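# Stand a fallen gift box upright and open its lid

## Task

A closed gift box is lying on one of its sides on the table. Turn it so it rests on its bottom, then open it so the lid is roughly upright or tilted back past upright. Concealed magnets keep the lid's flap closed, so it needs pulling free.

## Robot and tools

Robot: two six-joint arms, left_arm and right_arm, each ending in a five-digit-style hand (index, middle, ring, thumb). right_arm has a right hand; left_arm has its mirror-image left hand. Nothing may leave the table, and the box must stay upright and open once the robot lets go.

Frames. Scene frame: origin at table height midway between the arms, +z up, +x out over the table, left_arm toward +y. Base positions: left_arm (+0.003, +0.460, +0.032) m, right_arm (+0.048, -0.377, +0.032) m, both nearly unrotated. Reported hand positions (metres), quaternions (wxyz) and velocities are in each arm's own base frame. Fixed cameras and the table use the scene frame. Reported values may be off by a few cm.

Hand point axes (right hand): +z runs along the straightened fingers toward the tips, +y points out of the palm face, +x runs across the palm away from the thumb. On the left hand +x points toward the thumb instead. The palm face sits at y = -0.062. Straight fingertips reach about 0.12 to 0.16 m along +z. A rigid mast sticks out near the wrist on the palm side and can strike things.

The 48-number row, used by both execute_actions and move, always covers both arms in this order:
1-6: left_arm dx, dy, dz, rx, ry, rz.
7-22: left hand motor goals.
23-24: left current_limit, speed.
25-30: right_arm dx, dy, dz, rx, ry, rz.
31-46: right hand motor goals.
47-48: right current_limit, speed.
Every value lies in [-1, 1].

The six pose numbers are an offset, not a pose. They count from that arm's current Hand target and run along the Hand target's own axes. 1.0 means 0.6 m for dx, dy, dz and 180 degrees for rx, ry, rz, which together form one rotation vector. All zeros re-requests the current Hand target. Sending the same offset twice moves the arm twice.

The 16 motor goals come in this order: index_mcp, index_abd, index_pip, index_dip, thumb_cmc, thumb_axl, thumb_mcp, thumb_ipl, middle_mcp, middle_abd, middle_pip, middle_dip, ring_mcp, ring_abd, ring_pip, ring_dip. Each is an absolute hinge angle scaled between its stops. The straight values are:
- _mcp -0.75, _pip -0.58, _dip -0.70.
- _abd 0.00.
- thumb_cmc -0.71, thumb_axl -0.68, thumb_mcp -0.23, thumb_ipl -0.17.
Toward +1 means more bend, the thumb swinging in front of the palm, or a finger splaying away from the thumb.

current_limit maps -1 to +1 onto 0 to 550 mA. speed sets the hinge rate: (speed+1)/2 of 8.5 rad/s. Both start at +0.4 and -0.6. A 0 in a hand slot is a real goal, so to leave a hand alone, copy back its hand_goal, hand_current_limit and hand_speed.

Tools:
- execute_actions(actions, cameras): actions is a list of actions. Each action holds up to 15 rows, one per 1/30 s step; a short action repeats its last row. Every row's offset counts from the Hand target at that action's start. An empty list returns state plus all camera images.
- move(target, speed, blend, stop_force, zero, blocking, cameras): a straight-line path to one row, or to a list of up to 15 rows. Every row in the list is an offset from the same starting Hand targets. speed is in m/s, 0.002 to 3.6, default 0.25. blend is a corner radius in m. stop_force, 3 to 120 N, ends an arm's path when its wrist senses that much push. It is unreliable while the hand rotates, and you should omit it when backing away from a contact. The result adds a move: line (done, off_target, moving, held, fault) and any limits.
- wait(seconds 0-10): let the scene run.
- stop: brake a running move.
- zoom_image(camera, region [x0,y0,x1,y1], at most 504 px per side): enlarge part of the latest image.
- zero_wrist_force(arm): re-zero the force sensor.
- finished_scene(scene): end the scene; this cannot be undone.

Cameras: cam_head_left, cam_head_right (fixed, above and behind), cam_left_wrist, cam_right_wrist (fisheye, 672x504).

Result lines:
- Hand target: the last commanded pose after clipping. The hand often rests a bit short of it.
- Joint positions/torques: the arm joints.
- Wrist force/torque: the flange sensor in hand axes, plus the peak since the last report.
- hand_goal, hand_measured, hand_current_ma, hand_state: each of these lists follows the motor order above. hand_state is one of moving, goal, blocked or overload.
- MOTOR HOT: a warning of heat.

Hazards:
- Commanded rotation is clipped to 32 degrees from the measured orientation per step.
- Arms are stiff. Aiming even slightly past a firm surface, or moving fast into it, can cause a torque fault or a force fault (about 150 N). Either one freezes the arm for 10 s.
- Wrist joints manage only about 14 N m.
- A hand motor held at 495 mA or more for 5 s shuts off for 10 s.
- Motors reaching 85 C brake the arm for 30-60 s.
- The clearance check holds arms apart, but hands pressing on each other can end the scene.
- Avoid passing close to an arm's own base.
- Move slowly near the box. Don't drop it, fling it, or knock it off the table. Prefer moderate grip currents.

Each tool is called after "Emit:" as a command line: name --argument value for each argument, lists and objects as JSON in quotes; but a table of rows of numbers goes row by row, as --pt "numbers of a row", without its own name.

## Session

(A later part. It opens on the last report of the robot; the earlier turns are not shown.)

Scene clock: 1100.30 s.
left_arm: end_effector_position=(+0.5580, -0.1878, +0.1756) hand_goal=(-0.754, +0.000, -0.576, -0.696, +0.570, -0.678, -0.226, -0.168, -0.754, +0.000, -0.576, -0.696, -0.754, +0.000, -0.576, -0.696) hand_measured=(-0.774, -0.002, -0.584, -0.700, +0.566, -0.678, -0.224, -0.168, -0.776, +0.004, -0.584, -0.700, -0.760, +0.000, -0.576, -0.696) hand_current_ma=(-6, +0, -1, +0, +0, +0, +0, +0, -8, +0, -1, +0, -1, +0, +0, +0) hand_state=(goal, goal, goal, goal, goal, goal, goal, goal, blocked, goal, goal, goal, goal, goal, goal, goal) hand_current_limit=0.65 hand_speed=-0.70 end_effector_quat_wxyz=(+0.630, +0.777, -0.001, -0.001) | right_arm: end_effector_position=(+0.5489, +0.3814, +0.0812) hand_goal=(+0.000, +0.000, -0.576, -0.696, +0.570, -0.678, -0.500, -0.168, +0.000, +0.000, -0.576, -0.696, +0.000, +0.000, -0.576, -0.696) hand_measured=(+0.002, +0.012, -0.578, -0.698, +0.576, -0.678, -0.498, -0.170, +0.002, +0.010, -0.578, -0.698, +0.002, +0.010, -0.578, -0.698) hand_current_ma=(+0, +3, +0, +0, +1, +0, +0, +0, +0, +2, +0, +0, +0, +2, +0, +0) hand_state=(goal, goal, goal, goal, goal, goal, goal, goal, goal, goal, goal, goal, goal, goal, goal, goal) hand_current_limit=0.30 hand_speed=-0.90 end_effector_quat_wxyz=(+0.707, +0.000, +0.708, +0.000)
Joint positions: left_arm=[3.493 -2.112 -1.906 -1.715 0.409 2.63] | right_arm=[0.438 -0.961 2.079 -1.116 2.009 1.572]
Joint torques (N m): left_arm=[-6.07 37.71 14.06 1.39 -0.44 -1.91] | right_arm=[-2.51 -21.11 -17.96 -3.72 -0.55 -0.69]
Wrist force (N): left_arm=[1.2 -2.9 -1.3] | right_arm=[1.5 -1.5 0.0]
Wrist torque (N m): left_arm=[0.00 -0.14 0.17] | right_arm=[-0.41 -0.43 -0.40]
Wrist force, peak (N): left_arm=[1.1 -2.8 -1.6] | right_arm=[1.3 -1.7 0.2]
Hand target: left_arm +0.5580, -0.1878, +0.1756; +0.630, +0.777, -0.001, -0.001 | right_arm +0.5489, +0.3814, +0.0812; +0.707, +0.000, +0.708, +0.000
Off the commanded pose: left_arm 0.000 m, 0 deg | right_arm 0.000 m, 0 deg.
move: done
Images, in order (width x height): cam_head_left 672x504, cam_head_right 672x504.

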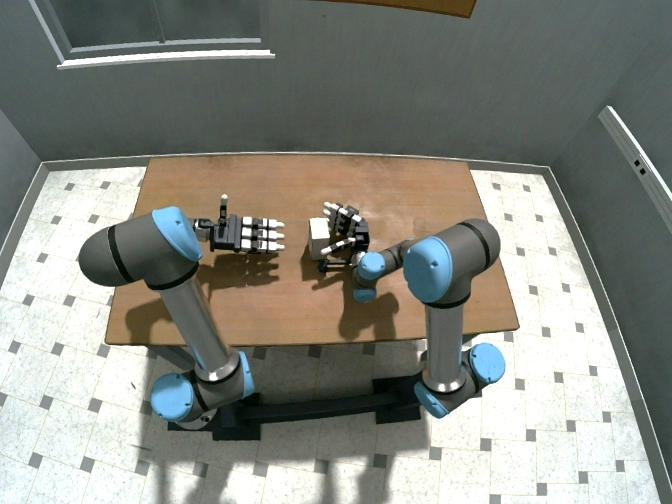

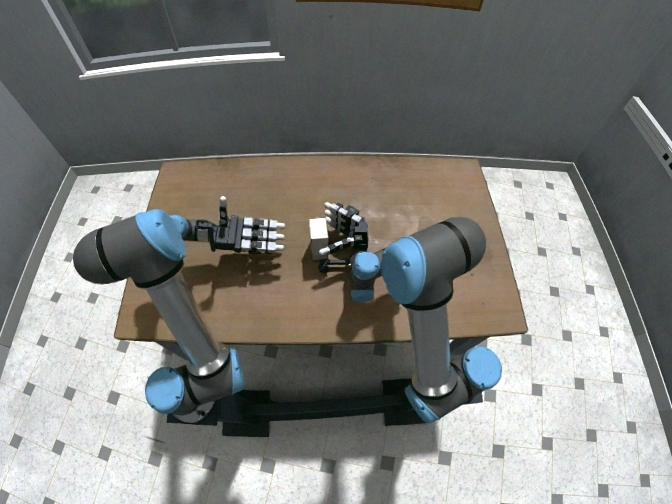

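Emit:
move --pt "0.2017 -0.0695 0.0302 -0.0222 0 0 -0.754 0 -0.576 -0.696 0.571 -0.678 -0.226 -0.168 -0.754 0 -0.576 -0.696 -0.754 0 -0.576 -0.696 0.65 -0.7 0 -0.2 0 0 0 0 0 0 -0.576 -0.696 0.571 -0.678 -0.5 -0.168 0 0 -0.576 -0.696 0 0 -0.576 -0.696 0.4 -0.6" --pt "0.2017 -0.0695 0.0302 -0.0222 0 0 -0.754 0 -0.576 -0.696 0.571 -0.678 -0.226 -0.168 -0.754 0 -0.576 -0.696 -0.754 0 -0.576 -0.696 0.65 -0.7 -0.3117 -0.2 -0.0833 0 0.5 0 -0.754 0 -0.576 -0.696 -0.714 -0.678 -0.226 -0.168 -0.754 0 -0.576 -0.696 -0.754 0 -0.576 -0.696 0.4 -0.6" --pt "0.2017 -0.0695 0.0302 -0.0222 0 0 -0.754 0 -0.576 -0.696 0.571 -0.678 -0.226 -0.168 -0.754 0 -0.576 -0.696 -0.754 0 -0.576 -0.696 0.65 -0.7 -0.3117 0.235 -0.0833 0 0.5 0 -0.754 0 -0.576 -0.696 -0.714 -0.678 -0.226 -0.168 -0.754 0 -0.576 -0.696 -0.754 0 -0.576 -0.696 0.4 -0.6" --speed '[0.12, 0.3, 0.2]' --cameras '["all"]'

Emit:
zoom_image --camera "cam_head_left" --region '[240, 150, 380, 270]'

Scene clock: 1133.07 s.
left_arm: end_effector_position=(+0.6790, -0.1971, +0.1310) hand_goal=(-0.754, +0.000, -0.576, -0.696, +0.570, -0.678, -0.226, -0.168, -0.754, +0.000, -0.576, -0.696, -0.754, +0.000, -0.576, -0.696) hand_measured=(-0.774, -0.002, -0.582, -0.700, +0.568, -0.678, -0.224, -0.168, -0.776, +0.004, -0.584, -0.700, -0.760, +0.000, -0.576, -0.696) hand_current_ma=(-6, +0, -1, +0, +0, +0, +0, +0, -8, +0, -1, +0, -1, +0, +0, +0) hand_state=(goal, goal, goal, goal, goal, goal, goal, goal, blocked, goal, goal, goal, goal, goal, goal, goal) hand_current_limit=0.65 hand_speed=-0.70 end_effector_quat_wxyz=(+0.656, +0.755, -0.001, -0.001) | right_arm: end_effector_position=(+0.4991, +0.5222, +0.2684) hand_goal=(-0.754, +0.000, -0.576, -0.696, -0.714, -0.678, -0.226, -0.168, -0.754, +0.000, -0.576, -0.696, -0.754, +0.000, -0.576, -0.696) hand_measured=(-0.750, +0.004, -0.578, -0.698, -0.712, -0.678, -0.224, -0.168, -0.750, +0.004, -0.578, -0.698, -0.750, +0.002, -0.578, -0.698) hand_current_ma=(+0, +0, +0, +0, +0, +0, +0, +0, +0, +0, +0, +0, +0, +0, +0, +0) hand_state=(goal, goal, goal, goal, goal, goal, goal, goal, goal, goal, goal, goal, goal, goal, goal, goal) hand_current_limit=0.40 hand_speed=-0.60 end_effector_quat_wxyz=(+0.000, +0.000, +1.000, +0.001)
Joint positions: left_arm=[3.409 -2.421 -1.5 -1.878 0.303 2.677] | right_arm=[0.534 -0.592 0.338 1.824 1.569 2.105]
Joint torques (N m): left_arm=[-11.43 39.94 24.04 -0.61 -0.86 2] | right_arm=[9.64 -37.54 -23.81 4.42 2.74 1.49]
Wrist force (N): left_arm=[0.9 -2.6 -1.5] | right_arm=[0.2 -0.1 -0.2]
Wrist torque (N m): left_arm=[0.05 -0.12 0.14] | right_arm=[0.07 -0.05 -0.01]
Wrist force, peak (N): left_arm=[1.9 -2.9 -1.3] | right_arm=[1.1 -2.3 0.4]
Hand target: left_arm +0.6790, -0.1971, +0.1310; +0.656, +0.755, -0.001, -0.001 | right_arm +0.4992, +0.5223, +0.2684; -0.001, +0.000, +1.000, +0.000
Off the commanded pose: left_arm 0.000 m, 0 deg | right_arm 0.000 m, 0 deg.
move: done
camera_calibration:
cam_left_wrist: T_world_to_cam=[[-0.786314, 0.057802, -0.615117, 0.596057], [0.411008, 0.792286, -0.450948, -0.117557], [0.461283, -0.607405, -0.646743, -0.220279], [0, 0, 0, 1]] pos_world=[0.618616, -0.0751133, 0.171168]
cam_right_wrist: T_world_to_cam=[[0.76795, 0.636406, 0.0723846, -0.710156], [0.399124, -0.563859, 0.723024, -0.146282], [0.500952, -0.526356, -0.68702, 0.341239], [0, 0, 0, 1]] pos_world=[0.432805, 0.549078, 0.391608]

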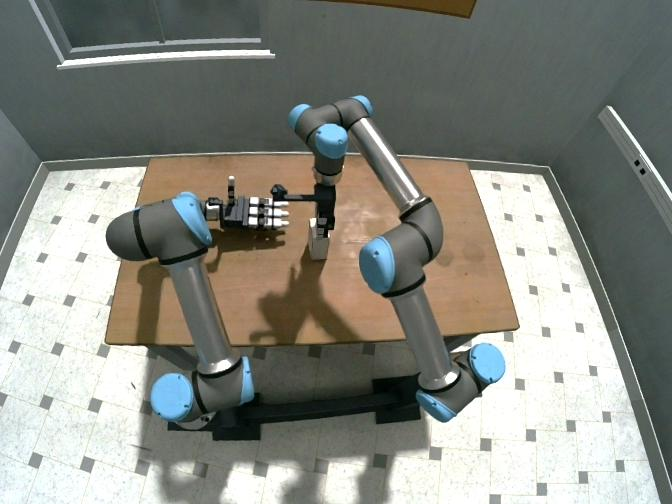

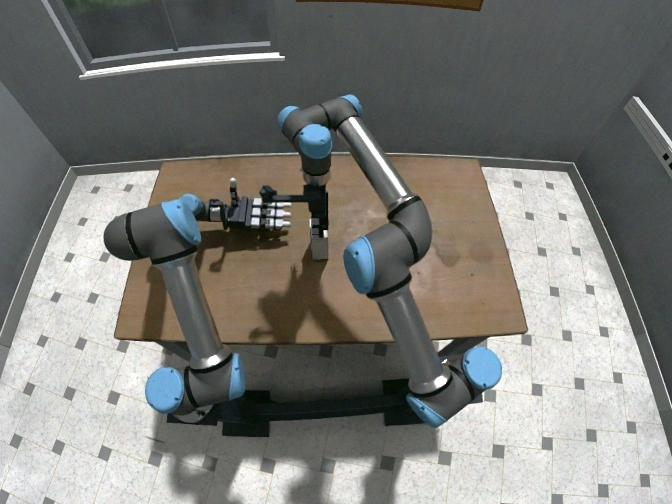

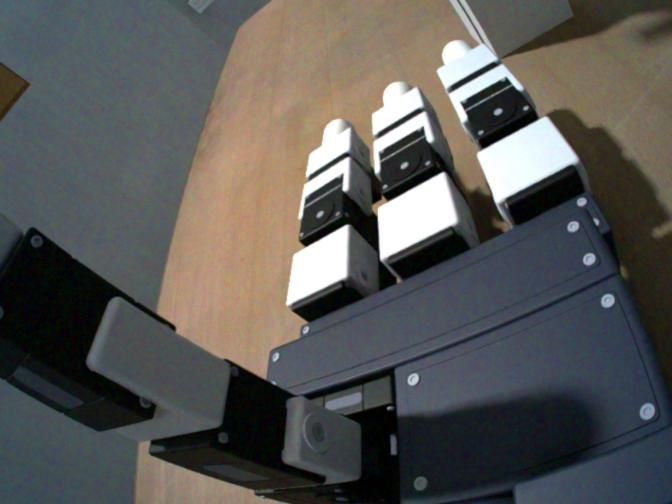

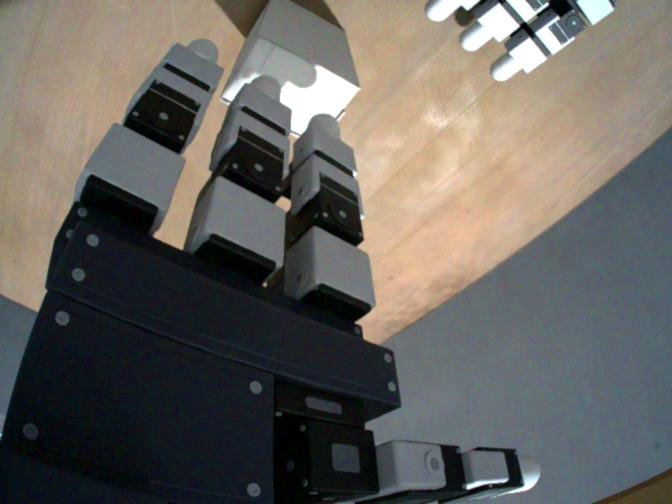

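Scaled by 3.600 from the camera's 672x504 image, which has a finer 960x720 frame.

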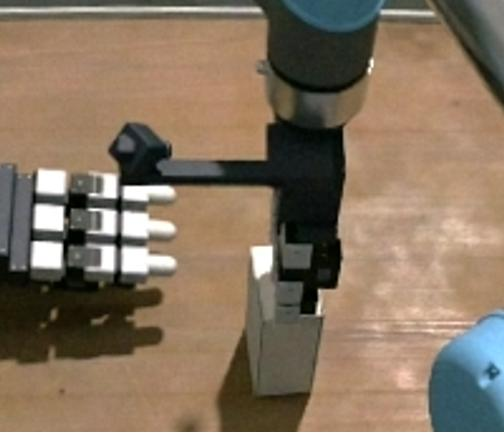

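Emit:
zoom_image --camera "cam_right_wrist" --region '[200, 0, 380, 150]'

Scaled by 2.800 from the camera's 672x504 image, which has a finer 960x720 frame.

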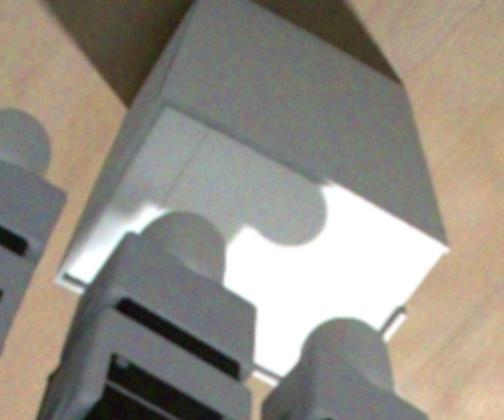

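Emit:
move --target '[-0.025,0.0216,0.1538,0,0.0369,-0.0052,-0.754,0,-0.576,-0.696,0.571,-0.678,-0.226,-0.168,-0.754,0,-0.576,-0.696,-0.754,0,-0.576,-0.696,0.65,-0.7,0,0.0117,0.04,0,0,0,-0.754,0,-0.576,-0.696,-0.714,-0.678,-0.226,-0.168,-0.754,0,-0.576,-0.696,-0.754,0,-0.576,-0.696,0.6,-0.6]' --speed 0.08 --cameras '["cam_left_wrist", "cam_right_wrist", "cam_head_left"]'

Emit:
zoom_image --camera "cam_left_wrist" --region '[330, 0, 640, 220]'

Emit:
zoom_image --camera "cam_right_wrist" --region '[180, 0, 420, 180]'

Scene clock: 1165.47 s.
left_arm: end_effector_position=(+0.6637, -0.2901, +0.1311) hand_goal=(-0.754, +0.000, -0.576, -0.696, +0.570, -0.678, -0.226, -0.168, -0.754, +0.000, -0.576, -0.696, -0.754, +0.000, -0.576, -0.696) hand_measured=(-0.774, -0.002, -0.582, -0.700, +0.568, -0.678, -0.224, -0.168, -0.776, +0.004, -0.584, -0.700, -0.760, +0.000, -0.576, -0.696) hand_current_ma=(-6, +0, -1, +0, +0, +0, +0, +0, -8, +0, -1, +0, -1, +0, +0, +0) hand_state=(goal, goal, goal, goal, goal, goal, goal, goal, blocked, goal, goal, goal, goal, goal, goal, goal) hand_current_limit=0.65 hand_speed=-0.70 end_effector_quat_wxyz=(+0.655, +0.753, +0.042, +0.036) | right_arm: end_effector_position=(+0.4992, +0.5293, +0.2444) hand_goal=(-0.754, +0.000, -0.576, -0.696, -0.714, -0.678, -0.226, -0.168, -0.754, +0.000, -0.576, -0.696, -0.754, +0.000, -0.576, -0.696) hand_measured=(-0.750, +0.004, -0.578, -0.698, -0.712, -0.678, -0.224, -0.168, -0.750, +0.004, -0.578, -0.698, -0.750, +0.002, -0.578, -0.698) hand_current_ma=(+0, +0, +0, +0, +0, +0, +0, +0, +0, +0, +0, +0, +0, +0, +0, +0) hand_state=(goal, goal, goal, goal, goal, goal, goal, goal, goal, goal, goal, goal, goal, goal, goal, goal) hand_current_limit=0.60 hand_speed=-0.60 end_effector_quat_wxyz=(-0.001, +0.000, +1.000, +0.000)
Joint positions: left_arm=[3.27 -2.432 -1.8 -0.611 0.14 1.702] | right_arm=[0.544 -0.594 0.406 1.76 1.569 2.115]
Joint torques (N m): left_arm=[-10.86 36.34 4.4 3.45 0.19 -2.6] | right_arm=[9.27 -41.65 -9.74 0.5 -1.12 1.47]
Wrist force (N): left_arm=[0.9 -2.6 -1.6] | right_arm=[0.3 -0.1 -0.3]
Wrist torque (N m): left_arm=[0.08 -0.13 0.24] | right_arm=[0.06 -0.06 0.00]
Wrist force, peak (N): left_arm=[1.1 -3.0 -1.8] | right_arm=[0.5 0.2 -0.4]
Hand target: left_arm +0.6638, -0.2903, +0.1310; +0.655, +0.753, +0.043, +0.038 | right_arm +0.4992, +0.5293, +0.2444; -0.001, +0.000, +1.000, +0.000
Off the commanded pose: left_arm 0.000 m, 0 deg | right_arm 0.000 m, 0 deg.
move: done
camera_calibration:
cam_left_wrist: T_world_to_cam=[[-0.788122, -0.0311196, -0.614732, 0.56478], [0.319223, 0.833243, -0.451444, 0.0353644], [0.52627, -0.55203, -0.646763, -0.296689], [0, 0, 0, 1]] pos_world=[0.589965, -0.175673, 0.171266]
cam_right_wrist: T_world_to_cam=[[0.767938, 0.636459, 0.0720441, -0.712837], [0.399269, -0.563606, 0.723141, -0.125172], [0.500854, -0.526563, -0.686933, 0.328613], [0, 0, 0, 1]] pos_world=[0.432805, 0.556179, 0.367608]
Images, in order (width x height): cam_head_left 672x504, cam_left_wrist 672x504, cam_right_wrist 672x504.

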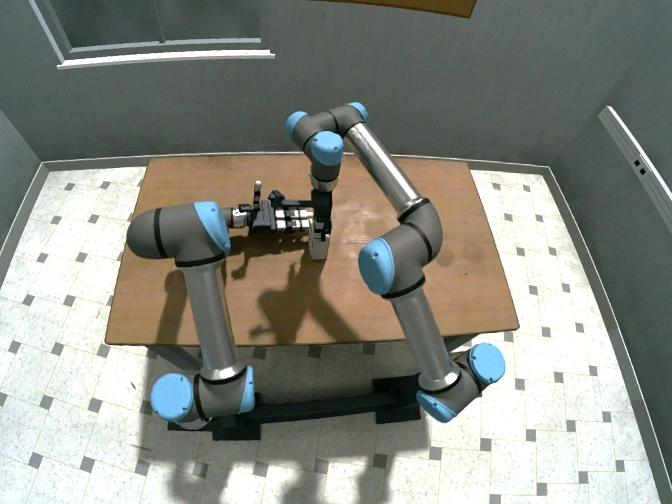

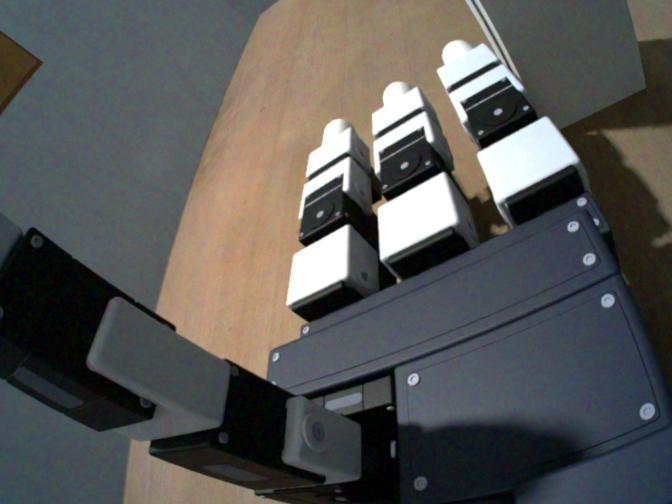

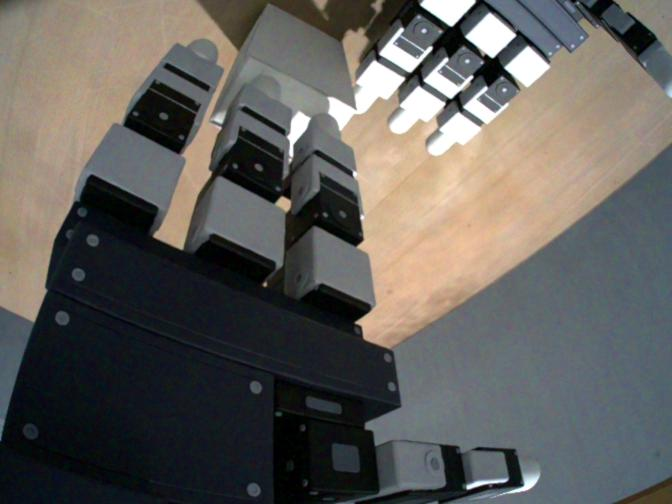

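Scaled by 1.626 from the camera's 672x504 image, which has a finer 960x720 frame.

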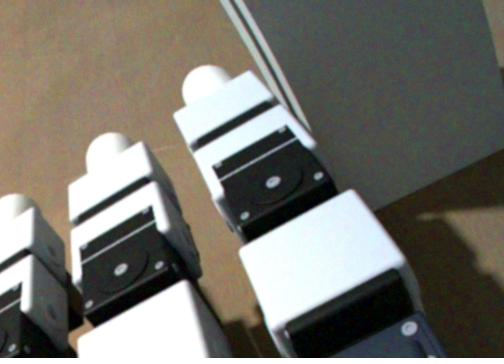

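Scaled by 2.100 from the camera's 672x504 image, which has a finer 960x720 frame.

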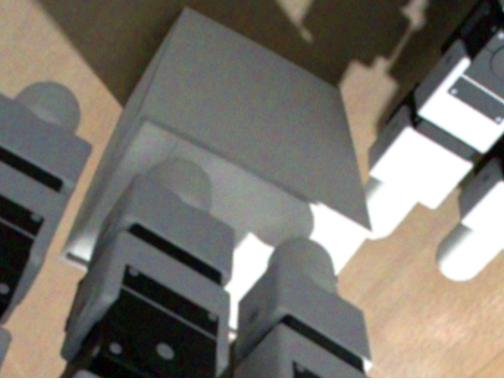

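Emit:
move --target '[0,0,0,0,0,0,-0.754,0,-0.576,-0.696,0.571,-0.678,-0.226,-0.168,-0.754,0,-0.576,-0.696,-0.754,0,-0.576,-0.696,0.65,-0.7,0,0,0.035,0,0,0,-0.754,0,-0.576,-0.696,-0.714,-0.678,-0.226,-0.168,-0.754,0,-0.576,-0.696,-0.754,0,-0.576,-0.696,0.6,-0.6]' --speed 0.01 --stop_force 9 --cameras '["cam_right_wrist"]'

Emit:
zoom_image --camera "cam_right_wrist" --region '[180, 0, 420, 180]'

Scene clock: 1172.27 s.
left_arm: end_effector_position=(+0.6637, -0.2901, +0.1311) hand_goal=(-0.754, +0.000, -0.576, -0.696, +0.570, -0.678, -0.226, -0.168, -0.754, +0.000, -0.576, -0.696, -0.754, +0.000, -0.576, -0.696) hand_measured=(-0.774, -0.002, -0.582, -0.700, +0.568, -0.678, -0.224, -0.168, -0.776, +0.004, -0.584, -0.700, -0.760, +0.000, -0.576, -0.696) hand_current_ma=(-6, +0, -1, +0, +0, +0, +0, +0, -8, +0, -1, +0, -1, +0, +0, +0) hand_state=(goal, goal, goal, goal, goal, goal, goal, goal, blocked, goal, goal, goal, goal, goal, goal, goal) hand_current_limit=0.65 hand_speed=-0.70 end_effector_quat_wxyz=(+0.655, +0.753, +0.042, +0.036) | right_arm: end_effector_position=(+0.4991, +0.5293, +0.2365) hand_goal=(-0.754, +0.000, -0.576, -0.696, -0.714, -0.678, -0.226, -0.168, -0.754, +0.000, -0.576, -0.696, -0.754, +0.000, -0.576, -0.696) hand_measured=(-0.750, +0.002, -0.578, -0.698, -0.712, -0.678, -0.224, -0.168, -0.750, +0.004, -0.578, -0.698, -0.750, +0.002, -0.578, -0.698) hand_current_ma=(+0, +0, +0, +0, +0, +0, +0, +0, +0, +0, +0, +0, +0, +0, +0, +0) hand_state=(goal, goal, goal, goal, goal, goal, goal, goal, goal, goal, goal, goal, goal, goal, goal, goal) hand_current_limit=0.60 hand_speed=-0.60 end_effector_quat_wxyz=(-0.001, +0.000, +1.000, +0.000)
Joint positions: left_arm=[3.27 -2.432 -1.8 -0.611 0.14 1.702] | right_arm=[0.544 -0.602 0.441 1.732 1.569 2.115]
Joint torques (N m): left_arm=[-11.26 35.58 4.58 3.59 0.34 -2.28] | right_arm=[9.55 -33.41 -22.13 3.85 -0.38 1.31]
Wrist force (N): left_arm=[1.0 -2.7 -1.7] | right_arm=[0.4 -0.2 -7.6]
Wrist torque (N m): left_arm=[0.07 -0.15 0.25] | right_arm=[0.63 -0.05 0.01]
Wrist force, peak (N): left_arm=[1.3 -3.0 -1.3] | right_arm=[0.1 -0.4 -16.4]
Hand target: left_arm +0.6637, -0.2901, +0.1311; +0.655, +0.753, +0.042, +0.036 | right_arm +0.4991, +0.5293, +0.2365; -0.001, +0.000, +1.000, +0.000 (not the last commanded pose)
Off the commanded pose: left_arm 0.000 m, 0 deg | right_arm 0.013 m, 0 deg.
move: contact (right_arm)
camera_calibration:
cam_right_wrist: T_world_to_cam=[[0.767981, 0.636414, 0.0719885, -0.712305], [0.399324, -0.563666, 0.723064, -0.119365], [0.500745, -0.526552, -0.68702, 0.323312], [0, 0, 0, 1]] pos_world=[0.432806, 0.556279, 0.359708]
Images, in order (width x height): cam_right_wrist 672x504.

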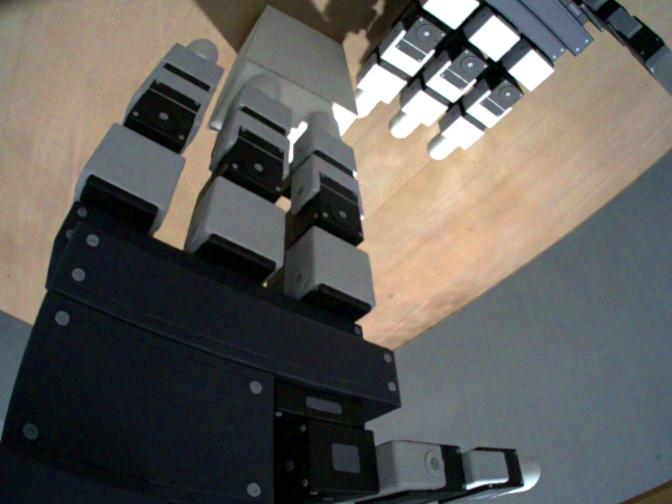

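Scaled by 2.100 from the camera's 672x504 image, which has a finer 960x720 frame.

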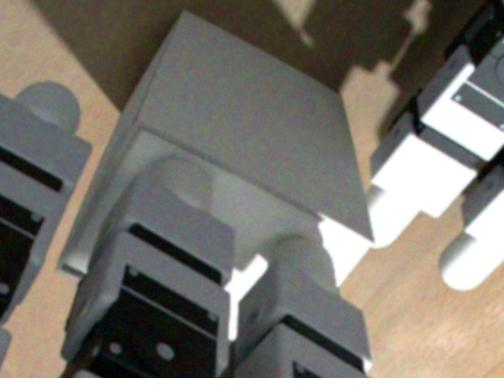

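Emit:
move --target '[-0.025,0,0,0,0,0,-0.754,0,-0.576,-0.696,0.571,-0.678,-0.226,-0.168,-0.754,0,-0.576,-0.696,-0.754,0,-0.576,-0.696,0.65,-0.7,0,0,0,0,0,0,-0.754,0,-0.576,-0.696,-0.714,-0.678,-0.226,-0.168,-0.754,0,-0.576,-0.696,-0.754,0,-0.576,-0.696,0.6,-0.6]' --speed 0.012 --stop_force 3 --cameras '["cam_left_wrist", "cam_right_wrist"]'

Emit:
zoom_image --camera "cam_left_wrist" --region '[400, 0, 600, 140]'

Emit:
zoom_image --camera "cam_right_wrist" --region '[180, 0, 420, 180]'

Scene clock: 1179.93 s.
left_arm: end_effector_position=(+0.6532, -0.2913, +0.1311) hand_goal=(-0.754, +0.000, -0.576, -0.696, +0.570, -0.678, -0.226, -0.168, -0.754, +0.000, -0.576, -0.696, -0.754, +0.000, -0.576, -0.696) hand_measured=(-0.774, -0.002, -0.582, -0.700, +0.568, -0.678, -0.224, -0.168, -0.776, +0.004, -0.584, -0.700, -0.762, -0.030, -0.576, -0.696) hand_current_ma=(-6, +0, -1, +0, +0, +0, +0, +0, -8, +0, -1, +0, -1, -10, +0, +0) hand_state=(goal, goal, goal, goal, goal, goal, goal, goal, blocked, goal, goal, goal, goal, blocked, goal, goal) hand_current_limit=0.65 hand_speed=-0.70 end_effector_quat_wxyz=(+0.655, +0.753, +0.042, +0.036) | right_arm: end_effector_position=(+0.4991, +0.5293, +0.2365) hand_goal=(-0.754, +0.000, -0.576, -0.696, -0.714, -0.678, -0.226, -0.168, -0.754, +0.000, -0.576, -0.696, -0.754, +0.000, -0.576, -0.696) hand_measured=(-0.750, +0.002, -0.578, -0.698, -0.712, -0.678, -0.224, -0.168, -0.750, +0.004, -0.578, -0.698, -0.750, +0.002, -0.578, -0.698) hand_current_ma=(+0, +0, +0, +0, +0, +0, +0, +0, +0, +0, +0, +0, +0, +0, +0, +0) hand_state=(goal, goal, goal, goal, goal, goal, goal, goal, goal, goal, goal, goal, goal, goal, goal, goal) hand_current_limit=0.60 hand_speed=-0.60 end_effector_quat_wxyz=(-0.001, +0.000, +1.000, +0.000)
Joint positions: left_arm=[3.27 -2.42 -1.832 -0.593 0.14 1.705] | right_arm=[0.544 -0.602 0.441 1.732 1.569 2.115]
Joint torques (N m): left_arm=[1.59 35 19.88 0.97 0.17 -2.13] | right_arm=[6.35 -33.8 -22.29 3.6 -0.4 0.64]
Wrist force (N): left_arm=[2.2 -2.6 -1.6] | right_arm=[0.3 -0.1 -7.5]
Wrist torque (N m): left_arm=[0.03 -0.06 0.23] | right_arm=[0.62 -0.04 0.01]
Wrist force, peak (N): left_arm=[4.3 -2.6 -2.1] | right_arm=[0.2 -0.1 -7.8]
Hand target: left_arm +0.6532, -0.2913, +0.1311; +0.655, +0.753, +0.042, +0.036 (not the last commanded pose) | right_arm +0.4991, +0.5293, +0.2365; -0.001, +0.000, +1.000, +0.000
Off the commanded pose: left_arm 0.004 m, 0 deg | right_arm 0.000 m, 0 deg.
move: contact (left_arm)
camera_calibration:
cam_left_wrist: T_world_to_cam=[[-0.788096, -0.0310542, -0.614768, 0.556471], [0.319286, 0.833246, -0.451396, 0.039672], [0.526271, -0.55203, -0.646763, -0.291826], [0, 0, 0, 1]] pos_world=[0.579466, -0.176873, 0.171266]
cam_right_wrist: T_world_to_cam=[[0.767951, 0.636457, 0.0719319, -0.712296], [0.399384, -0.563618, 0.723068, -0.11942], [0.500744, -0.526552, -0.687021, 0.323312], [0, 0, 0, 1]] pos_world=[0.432806, 0.556279, 0.359708]
Images, in order (width x height): cam_left_wrist 672x504, cam_right_wrist 672x504.

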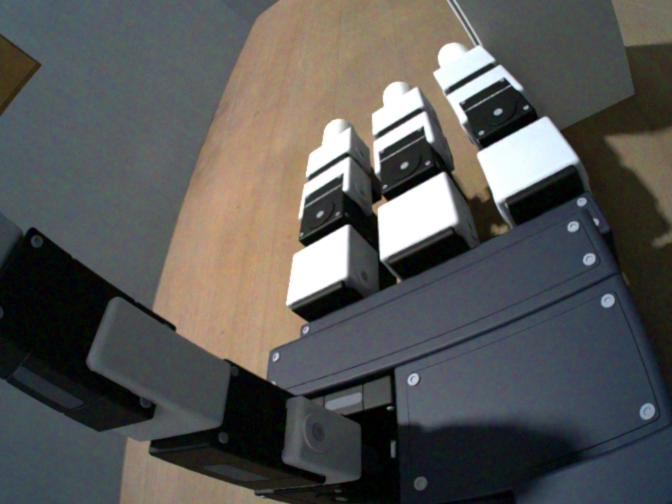

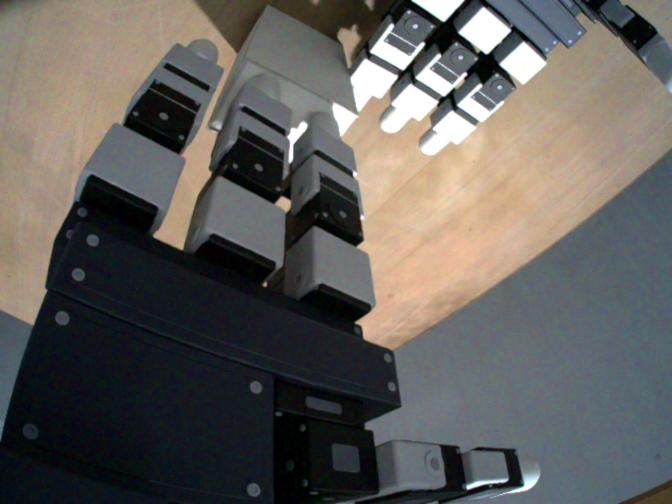

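Scaled by 2.520 from the camera's 672x504 image, which has a finer 960x720 frame.

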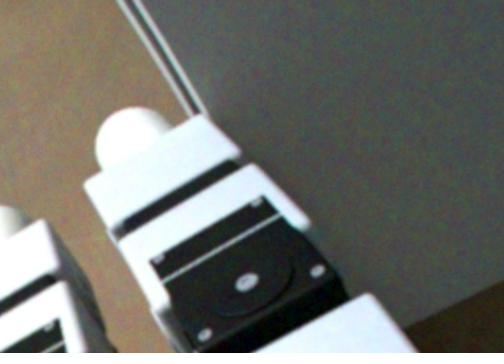

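Scaled by 2.100 from the camera's 672x504 image, which has a finer 960x720 frame.

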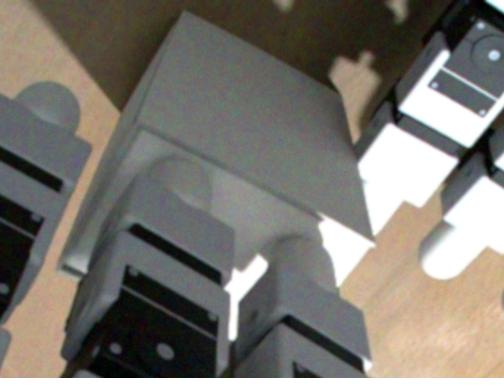

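Emit:
move --target '[-0.004,0.0046,0.033,0,0,0,-0.754,0,-0.576,-0.696,0.571,-0.678,-0.226,-0.168,-0.754,0,-0.576,-0.696,-0.754,0.05,-0.576,-0.696,0.65,-0.7,0,0,0,0,0,0,-0.754,0,-0.576,-0.696,-0.714,-0.678,-0.226,-0.168,-0.754,0,-0.576,-0.696,-0.754,0,-0.576,-0.696,0.6,-0.6]' --speed 0.015 --stop_force 6 --cameras '["cam_left_wrist", "cam_right_wrist"]'

Emit:
zoom_image --camera "cam_left_wrist" --region '[400, 0, 600, 140]'

Emit:
zoom_image --camera "cam_right_wrist" --region '[180, 0, 420, 180]'

Scene clock: 1201.77 s.
left_arm: end_effector_position=(+0.6530, -0.3114, +0.1311) hand_goal=(-0.754, +0.000, -0.576, -0.696, +0.570, -0.678, -0.226, -0.168, -0.754, +0.000, -0.576, -0.696, -0.754, +0.050, -0.576, -0.696) hand_measured=(-0.774, -0.002, -0.582, -0.700, +0.568, -0.678, -0.224, -0.168, -0.776, +0.004, -0.584, -0.700, -0.762, -0.012, -0.576, -0.696) hand_current_ma=(-6, +0, -1, +0, +0, +0, +0, +0, -8, +0, -1, +0, -1, -42, +0, +0) hand_state=(goal, goal, goal, goal, goal, goal, goal, goal, blocked, goal, goal, goal, goal, blocked, goal, goal) hand_current_limit=0.65 hand_speed=-0.70 end_effector_quat_wxyz=(+0.655, +0.753, +0.042, +0.036) | right_arm: end_effector_position=(+0.4991, +0.5293, +0.2365) hand_goal=(-0.754, +0.000, -0.576, -0.696, -0.714, -0.678, -0.226, -0.168, -0.754, +0.000, -0.576, -0.696, -0.754, +0.000, -0.576, -0.696) hand_measured=(-0.762, +0.028, -0.582, -0.698, -0.712, -0.678, -0.224, -0.168, -0.764, +0.030, -0.582, -0.698, -0.750, +0.002, -0.578, -0.698) hand_current_ma=(-2, +15, -1, +0, +0, +0, +0, +0, -3, +15, -1, +0, +0, +0, +0, +0) hand_state=(goal, blocked, goal, goal, goal, goal, goal, goal, goal, blocked, goal, goal, goal, goal, goal, goal) hand_current_limit=0.60 hand_speed=-0.60 end_effector_quat_wxyz=(-0.001, +0.000, +1.000, +0.000)
Joint positions: left_arm=[3.237 -2.474 -1.815 -0.317 0.14 1.463] | right_arm=[0.544 -0.602 0.441 1.732 1.569 2.115]
Joint torques (N m): left_arm=[-14.79 36.11 17.6 3.8 -1.55 -2.41] | right_arm=[3.89 -34.67 -22.46 1.76 -0.35 0.03]
Wrist force (N): left_arm=[5.1 -2.9 -4.5] | right_arm=[3.0 -1.2 -6.4]
Wrist torque (N m): left_arm=[0.25 -0.13 0.61] | right_arm=[0.65 0.28 0.21]
Wrist force, peak (N): left_arm=[5.3 -3.1 -4.6] | right_arm=[0.4 0.0 -7.8]
Hand target: left_arm +0.6530, -0.3115, +0.1311; +0.655, +0.753, +0.042, +0.036 | right_arm +0.4991, +0.5293, +0.2365; -0.001, +0.000, +1.000, +0.000
Off the commanded pose: left_arm 0.000 m, 0 deg | right_arm 0.000 m, 0 deg.
move: done
camera_calibration:
cam_left_wrist: T_world_to_cam=[[-0.788108, -0.0309691, -0.614757, 0.555711], [0.319311, 0.833272, -0.451328, 0.0564634], [0.526237, -0.551994, -0.64682, -0.302781], [0, 0, 0, 1]] pos_world=[0.579266, -0.196973, 0.171266]
cam_right_wrist: T_world_to_cam=[[0.767951, 0.636457, 0.0719319, -0.712296], [0.399384, -0.563618, 0.723068, -0.11942], [0.500744, -0.526552, -0.687021, 0.323312], [0, 0, 0, 1]] pos_world=[0.432806, 0.556279, 0.359708]
Images, in order (width x height): cam_left_wrist 672x504, cam_right_wrist 672x504.

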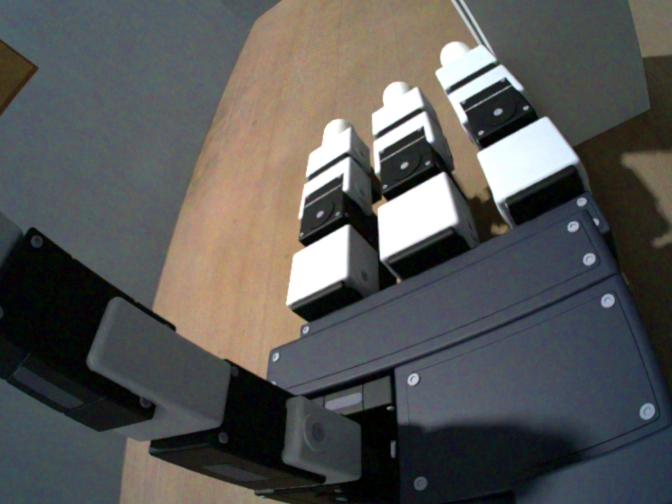

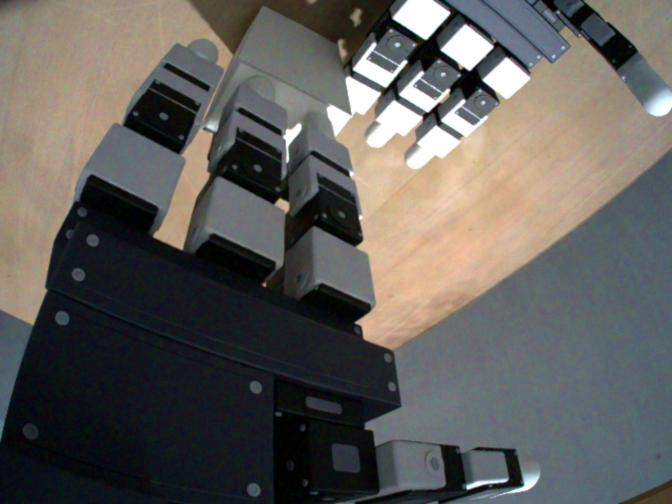

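Scaled by 2.520 from the camera's 672x504 image, which has a finer 960x720 frame.

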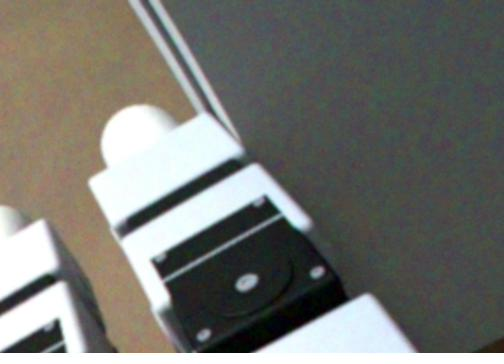

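Scaled by 2.100 from the camera's 672x504 image, which has a finer 960x720 frame.

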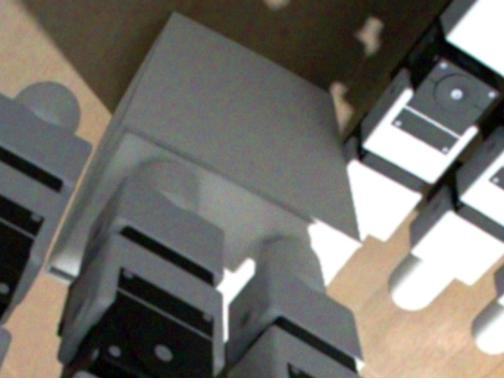

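Emit:
move --target '[0.003,0.0018,0.0132,0,0,0,-0.754,0,-0.576,-0.696,0.571,-0.678,-0.226,-0.168,-0.754,0,-0.576,-0.696,-0.754,0.05,-0.576,-0.696,0.65,-0.7,0,0,0,0,0,0,-0.754,0,-0.576,-0.696,-0.714,-0.678,-0.226,-0.168,-0.754,0,-0.576,-0.696,-0.754,0,-0.576,-0.696,0.6,-0.6]' --speed 0.015 --stop_force 8 --cameras '["cam_left_wrist", "cam_right_wrist"]'

Emit:
zoom_image --camera "cam_left_wrist" --region '[400, 0, 600, 140]'

Emit:
zoom_image --camera "cam_right_wrist" --region '[180, 0, 420, 180]'

Scene clock: 1209.53 s.
left_arm: end_effector_position=(+0.6557, -0.3192, +0.1311) hand_goal=(-0.754, +0.000, -0.576, -0.696, +0.570, -0.678, -0.226, -0.168, -0.754, +0.000, -0.576, -0.696, -0.754, +0.050, -0.576, -0.696) hand_measured=(-0.774, -0.002, -0.582, -0.700, +0.568, -0.678, -0.224, -0.168, -0.776, +0.004, -0.584, -0.700, -0.762, +0.008, -0.576, -0.696) hand_current_ma=(-6, +0, -1, +0, +0, +0, +0, +0, -8, +0, -1, +0, -1, -19, +0, +0) hand_state=(goal, goal, goal, goal, goal, goal, goal, goal, blocked, goal, goal, goal, goal, blocked, goal, goal) hand_current_limit=0.65 hand_speed=-0.70 end_effector_quat_wxyz=(+0.655, +0.753, +0.042, +0.036) | right_arm: end_effector_position=(+0.4991, +0.5293, +0.2365) hand_goal=(-0.754, +0.000, -0.576, -0.696, -0.714, -0.678, -0.226, -0.168, -0.754, +0.000, -0.576, -0.696, -0.754, +0.000, -0.576, -0.696) hand_measured=(-0.768, +0.030, -0.586, -0.700, -0.712, -0.678, -0.224, -0.168, -0.766, +0.030, -0.584, -0.700, -0.750, +0.002, -0.578, -0.698) hand_current_ma=(-6, +16, -2, +0, +0, +0, +0, +0, -4, +16, -1, +0, +0, +0, +0, +0) hand_state=(goal, blocked, goal, goal, goal, goal, goal, goal, goal, blocked, goal, goal, goal, goal, goal, goal) hand_current_limit=0.60 hand_speed=-0.60 end_effector_quat_wxyz=(-0.001, +0.000, +1.000, +0.000)
Joint positions: left_arm=[3.223 -2.499 -1.793 -0.22 0.142 1.368] | right_arm=[0.544 -0.602 0.441 1.732 1.569 2.115]
Joint torques (N m): left_arm=[-12.26 37.31 18.46 3.74 -0.07 -2.39] | right_arm=[2.19 -38.7 -21.94 -0.8 -0.41 -0.55]
Wrist force (N): left_arm=[2.5 -2.6 -1.9] | right_arm=[2.6 -0.9 -6.7]
Wrist torque (N m): left_arm=[0.09 -0.01 0.40] | right_arm=[0.65 0.25 0.19]
Wrist force, peak (N): left_arm=[5.1 -3.1 -5.0] | right_arm=[2.5 -0.8 -6.9]
Hand target: left_arm +0.6557, -0.3192, +0.1311; +0.655, +0.753, +0.042, +0.036 | right_arm +0.4991, +0.5293, +0.2365; -0.001, +0.000, +1.000, +0.000
Off the commanded pose: left_arm 0.000 m, 0 deg | right_arm 0.000 m, 0 deg.
move: done
camera_calibration:
cam_left_wrist: T_world_to_cam=[[-0.788077, -0.0310054, -0.614795, 0.557582], [0.319333, 0.833247, -0.45136, 0.0620051], [0.526271, -0.552031, -0.646762, -0.308489], [0, 0, 0, 1]] pos_world=[0.581966, -0.204673, 0.171266]
cam_right_wrist: T_world_to_cam=[[0.767951, 0.636457, 0.0719319, -0.712296], [0.399384, -0.563618, 0.723068, -0.11942], [0.500744, -0.526552, -0.687021, 0.323312], [0, 0, 0, 1]] pos_world=[0.432806, 0.556279, 0.359708]
Images, in order (width x height): cam_left_wrist 672x504, cam_right_wrist 672x504.

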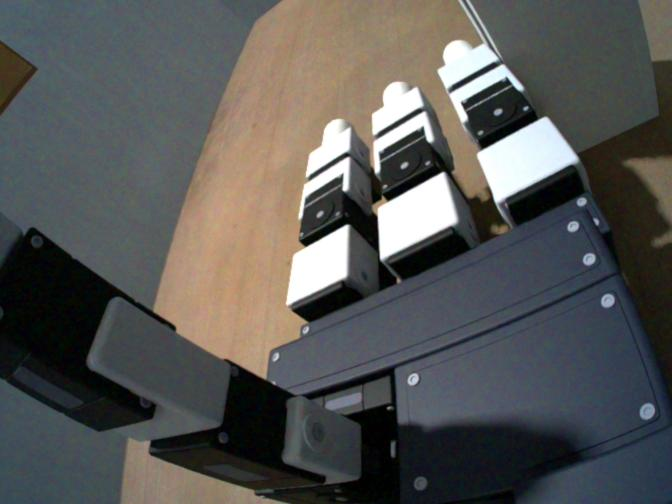

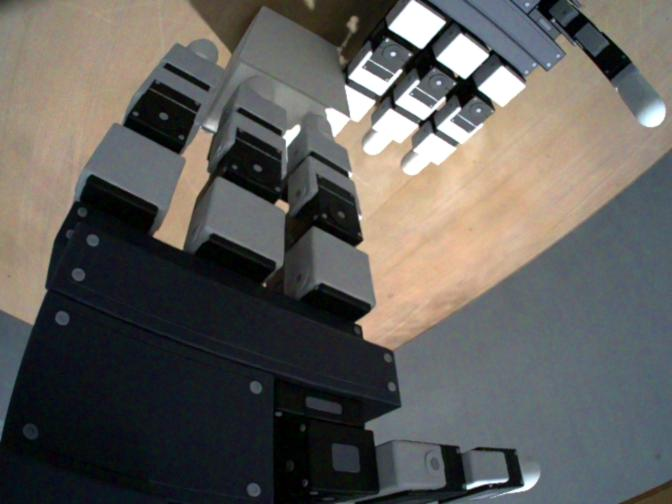

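Scaled by 2.520 from the camera's 672x504 image, which has a finer 960x720 frame.

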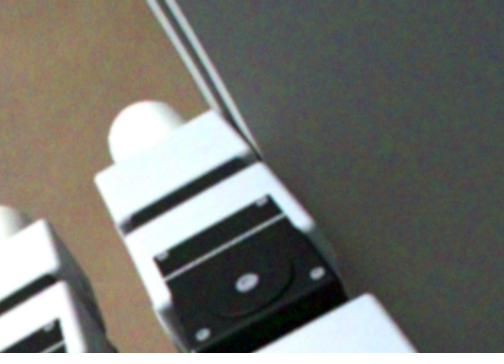

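Scaled by 2.100 from the camera's 672x504 image, which has a finer 960x720 frame.

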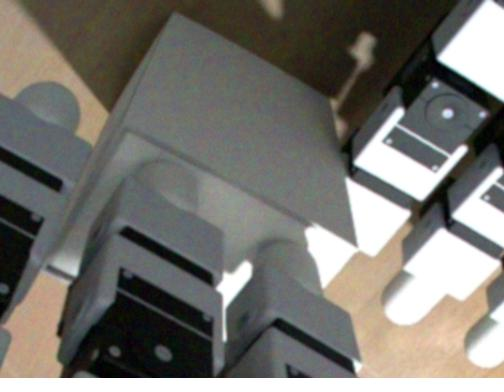

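Emit:
move --target '[0.0233,-0.0048,-0.0343,0,-0.0275,0.0039,-0.754,0,-0.576,-0.696,0.571,-0.678,-0.226,-0.168,-0.754,0,-0.576,-0.696,-0.754,0,-0.576,-0.696,0.65,-0.7,0,0,0.006,0,0,0,-0.754,0,-0.576,-0.696,-0.714,-0.678,-0.226,-0.168,-0.754,0,-0.576,-0.696,-0.754,0,-0.576,-0.696,0.6,-0.6]' --speed 0.04

Emit:
move --target '[-0.025,0,0,0,0,0,-0.754,0,-0.576,-0.696,0.571,-0.678,-0.226,-0.168,-0.754,0,-0.576,-0.696,-0.754,0,-0.576,-0.696,0.65,-0.7,0,0,0,0,0,0,-0.754,0,-0.576,-0.696,-0.714,-0.678,-0.226,-0.168,-0.754,0,-0.576,-0.696,-0.754,0,-0.576,-0.696,0.6,-0.6]' --speed 0.01 --stop_force 3 --cameras '["cam_left_wrist", "cam_right_wrist"]'

Emit:
zoom_image --camera "cam_left_wrist" --region '[400, 0, 600, 140]'

Emit:
zoom_image --camera "cam_right_wrist" --region '[180, 0, 420, 180]'

Scene clock: 1235.13 s.
left_arm: end_effector_position=(+0.6672, -0.2971, +0.1311) hand_goal=(-0.754, +0.000, -0.576, -0.696, +0.570, -0.678, -0.226, -0.168, -0.754, +0.000, -0.576, -0.696, -0.754, +0.000, -0.576, -0.696) hand_measured=(-0.774, -0.002, -0.582, -0.700, +0.568, -0.678, -0.224, -0.168, -0.776, +0.004, -0.584, -0.700, -0.762, +0.000, -0.576, -0.696) hand_current_ma=(-6, +0, -1, +0, +0, +0, +0, +0, -8, +0, -1, +0, -1, +0, +0, +0) hand_state=(goal, goal, goal, goal, goal, goal, goal, goal, blocked, goal, goal, goal, goal, goal, goal, goal) hand_current_limit=0.65 hand_speed=-0.70 end_effector_quat_wxyz=(+0.656, +0.755, +0.009, +0.008) | right_arm: end_effector_position=(+0.4991, +0.5293, +0.2330) hand_goal=(-0.754, +0.000, -0.576, -0.696, -0.714, -0.678, -0.226, -0.168, -0.754, +0.000, -0.576, -0.696, -0.754, +0.000, -0.576, -0.696) hand_measured=(-0.768, +0.032, -0.588, -0.700, -0.712, -0.678, -0.224, -0.168, -0.766, +0.032, -0.584, -0.700, -0.750, +0.002, -0.578, -0.698) hand_current_ma=(-6, +17, -3, +0, +0, +0, +0, +0, -4, +17, -2, +0, +0, +0, +0, +0) hand_state=(goal, blocked, goal, goal, goal, goal, goal, goal, goal, blocked, goal, goal, goal, goal, goal, goal) hand_current_limit=0.60 hand_speed=-0.60 end_effector_quat_wxyz=(-0.001, +0.000, +1.000, +0.000)
Joint positions: left_arm=[3.26 -2.397 -1.683 -1.218 0.168 2.163] | right_arm=[0.544 -0.605 0.456 1.72 1.569 2.115]
Joint torques (N m): left_arm=[12.05 56.26 22.58 0.49 0.47 1.8] | right_arm=[5.17 36.73 26.08 -9.08 0.4 -0.17]
Wrist force (N): left_arm=[0.9 -2.6 -1.4] | right_arm=[-1.8 0.9 -124.7]
Wrist torque (N m): left_arm=[0.07 -0.12 0.14] | right_arm=[9.92 0.13 -0.12]
Wrist force, peak (N): left_arm=[2.9 -2.7 -1.8] | right_arm=[-1.8 0.9 -124.7]
Hand target: left_arm +0.6673, -0.2970, +0.1311; +0.656, +0.754, +0.009, +0.007 | right_arm +0.4991, +0.5293, +0.2329; -0.001, +0.000, +1.000, +0.000
Off the commanded pose: left_arm 0.000 m, 0 deg | right_arm 0.000 m, 0 deg.
move: done

Scene clock: 1237.53 s.
left_arm: end_effector_position=(+0.6523, -0.2973, +0.1311) hand_goal=(-0.754, +0.000, -0.576, -0.696, +0.570, -0.678, -0.226, -0.168, -0.754, +0.000, -0.576, -0.696, -0.754, +0.000, -0.576, -0.696) hand_measured=(-0.774, -0.002, -0.582, -0.700, +0.568, -0.678, -0.224, -0.168, -0.776, +0.004, -0.584, -0.700, -0.762, -0.022, -0.576, -0.696) hand_current_ma=(-6, +0, -1, +0, +0, +0, +0, +0, -8, +0, -1, +0, -1, -6, +0, +0) hand_state=(goal, goal, goal, goal, goal, goal, goal, goal, blocked, goal, goal, goal, goal, blocked, goal, goal) hand_current_limit=0.65 hand_speed=-0.70 end_effector_quat_wxyz=(+0.656, +0.754, +0.009, +0.007) | right_arm: end_effector_position=(+0.4991, +0.5293, +0.2330) hand_goal=(-0.754, +0.000, -0.576, -0.696, -0.714, -0.678, -0.226, -0.168, -0.754, +0.000, -0.576, -0.696, -0.754, +0.000, -0.576, -0.696) hand_measured=(-0.768, +0.032, -0.588, -0.700, -0.712, -0.678, -0.224, -0.168, -0.766, +0.032, -0.584, -0.700, -0.750, +0.002, -0.578, -0.698) hand_current_ma=(-6, +17, -3, +0, +0, +0, +0, +0, -4, +17, -2, +0, +0, +0, +0, +0) hand_state=(goal, blocked, goal, goal, goal, goal, goal, goal, goal, blocked, goal, goal, goal, goal, goal, goal) hand_current_limit=0.60 hand_speed=-0.60 end_effector_quat_wxyz=(-0.001, +0.000, +1.000, +0.000)
Joint positions: left_arm=[3.262 -2.375 -1.728 -1.218 0.169 2.186] | right_arm=[0.544 -0.605 0.456 1.72 1.569 2.115]
Joint torques (N m): left_arm=[10.05 58.34 5.21 0.17 0.74 2.02] | right_arm=[4.86 27.55 26.68 -9.1 0.47 -0.17]
Wrist force (N): left_arm=[2.6 -2.7 -2.4] | right_arm=[-1.7 0.5 -124.7]
Wrist torque (N m): left_arm=[0.14 -0.05 0.29] | right_arm=[9.87 0.13 -0.12]
Wrist force, peak (N): left_arm=[2.8 -2.8 -2.5] | right_arm=[-1.7 0.6 -124.9]
Hand target: left_arm +0.6523, -0.2973, +0.1311; +0.656, +0.754, +0.009, +0.007 | right_arm +0.4991, +0.5293, +0.2330; -0.001, +0.000, +1.000, +0.000
Off the commanded pose: left_arm 0.000 m, 0 deg | right_arm 0.000 m, 0 deg.
move: contact (right_arm)
camera_calibration:
cam_left_wrist: T_world_to_cam=[[-0.787662, 0.0377649, -0.614949, 0.575745], [0.390822, 0.802226, -0.451322, -0.0110016], [0.476284, -0.595825, -0.646642, -0.275147], [0, 0, 0, 1]] pos_world=[0.58884, -0.176856, 0.171167]
cam_right_wrist: T_world_to_cam=[[0.76791, 0.636488, 0.072084, -0.712098], [0.399333, -0.563674, 0.723052, -0.11683], [0.500846, -0.526454, -0.687022, 0.320809], [0, 0, 0, 1]] pos_world=[0.432806, 0.556279, 0.356208]
Images, in order (width x height): cam_left_wrist 672x504, cam_right_wrist 672x504.

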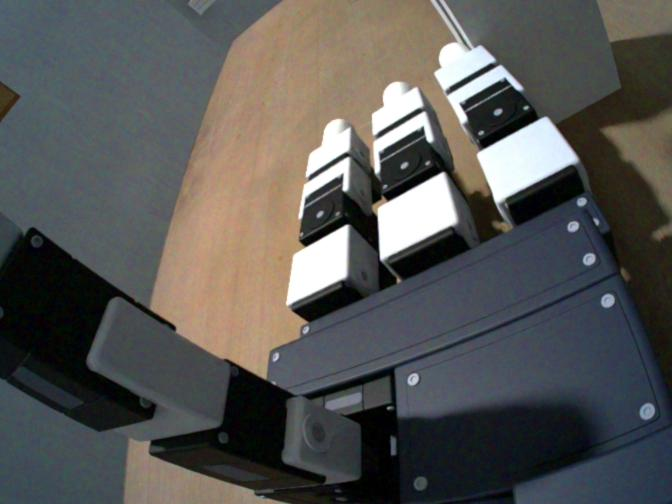

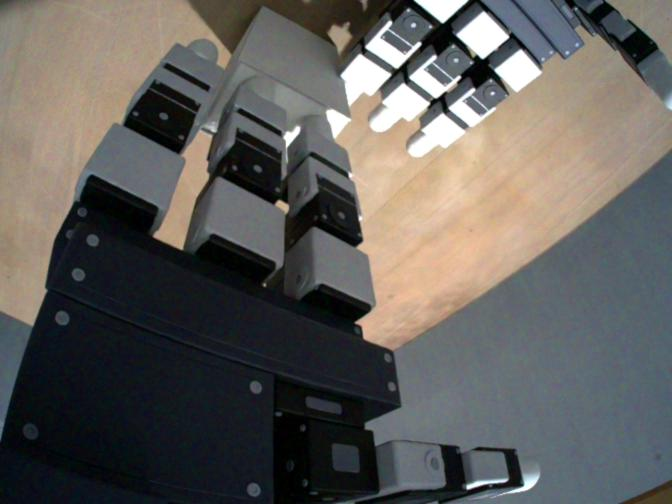

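Scaled by 2.520 from the camera's 672x504 image, which has a finer 960x720 frame.

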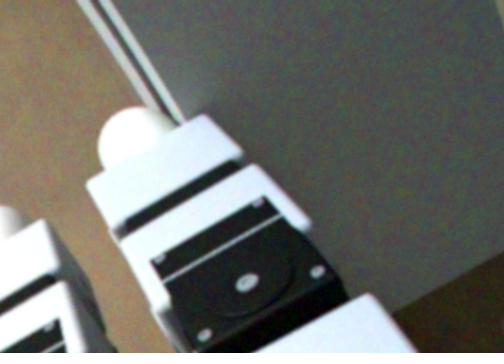

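Scaled by 2.100 from the camera's 672x504 image, which has a finer 960x720 frame.

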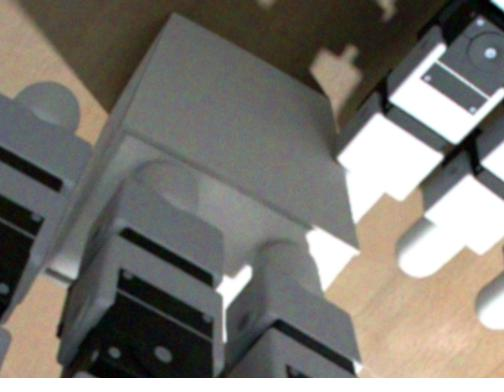

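Emit:
move --target '[0,0,0,0,0,0,-0.754,0,-0.576,-0.696,0.571,-0.678,-0.226,-0.168,-0.754,0,-0.576,-0.696,-0.754,0,-0.576,-0.696,0.65,-0.7,0,0,-0.0053,0,0,0,-0.754,0,-0.576,-0.696,-0.714,-0.678,-0.226,-0.168,-0.754,0,-0.576,-0.696,-0.754,0,-0.576,-0.696,0.6,-0.6]' --speed 0.02

Scene clock: 1240.53 s.
left_arm: end_effector_position=(+0.6523, -0.2973, +0.1311) hand_goal=(-0.754, +0.000, -0.576, -0.696, +0.570, -0.678, -0.226, -0.168, -0.754, +0.000, -0.576, -0.696, -0.754, +0.000, -0.576, -0.696) hand_measured=(-0.774, -0.002, -0.582, -0.700, +0.568, -0.678, -0.224, -0.168, -0.776, +0.004, -0.584, -0.700, -0.762, -0.022, -0.576, -0.696) hand_current_ma=(-6, +0, -1, +0, +0, +0, +0, +0, -8, +0, -1, +0, -1, -6, +0, +0) hand_state=(goal, goal, goal, goal, goal, goal, goal, goal, blocked, goal, goal, goal, goal, blocked, goal, goal) hand_current_limit=0.65 hand_speed=-0.70 end_effector_quat_wxyz=(+0.656, +0.754, +0.009, +0.007) | right_arm: end_effector_position=(+0.4991, +0.5293, +0.2359) hand_goal=(-0.754, +0.000, -0.576, -0.696, -0.714, -0.678, -0.226, -0.168, -0.754, +0.000, -0.576, -0.696, -0.754, +0.000, -0.576, -0.696) hand_measured=(-0.768, +0.032, -0.588, -0.700, -0.712, -0.678, -0.224, -0.168, -0.766, +0.032, -0.584, -0.700, -0.750, +0.002, -0.578, -0.698) hand_current_ma=(-6, +17, -3, +0, +0, +0, +0, +0, -4, +17, -2, +0, +0, +0, +0, +0) hand_state=(goal, blocked, goal, goal, goal, goal, goal, goal, goal, blocked, goal, goal, goal, goal, goal, goal) hand_current_limit=0.60 hand_speed=-0.60 end_effector_quat_wxyz=(-0.001, +0.000, +1.000, +0.000)
Joint positions: left_arm=[3.262 -2.375 -1.728 -1.218 0.169 2.186] | right_arm=[0.544 -0.602 0.443 1.731 1.569 2.115]
Joint torques (N m): left_arm=[10.55 58.81 5.68 0.28 0.69 2.09] | right_arm=[2.67 -25.23 -18.96 1.89 -0.23 -0.29]
Wrist force (N): left_arm=[2.4 -2.5 -2.2] | right_arm=[2.3 -0.1 -22.1]
Wrist torque (N m): left_arm=[0.12 -0.05 0.27] | right_arm=[1.93 0.28 0.18]
Wrist force, peak (N): left_arm=[2.8 -3.1 -2.6] | right_arm=[-1.6 0.6 -124.9]
Hand target: left_arm +0.6523, -0.2973, +0.1311; +0.656, +0.754, +0.009, +0.007 | right_arm +0.4991, +0.5293, +0.2361; -0.001, +0.000, +1.000, +0.000
Off the commanded pose: left_arm 0.000 m, 0 deg | right_arm 0.000 m, 0 deg.
move: done


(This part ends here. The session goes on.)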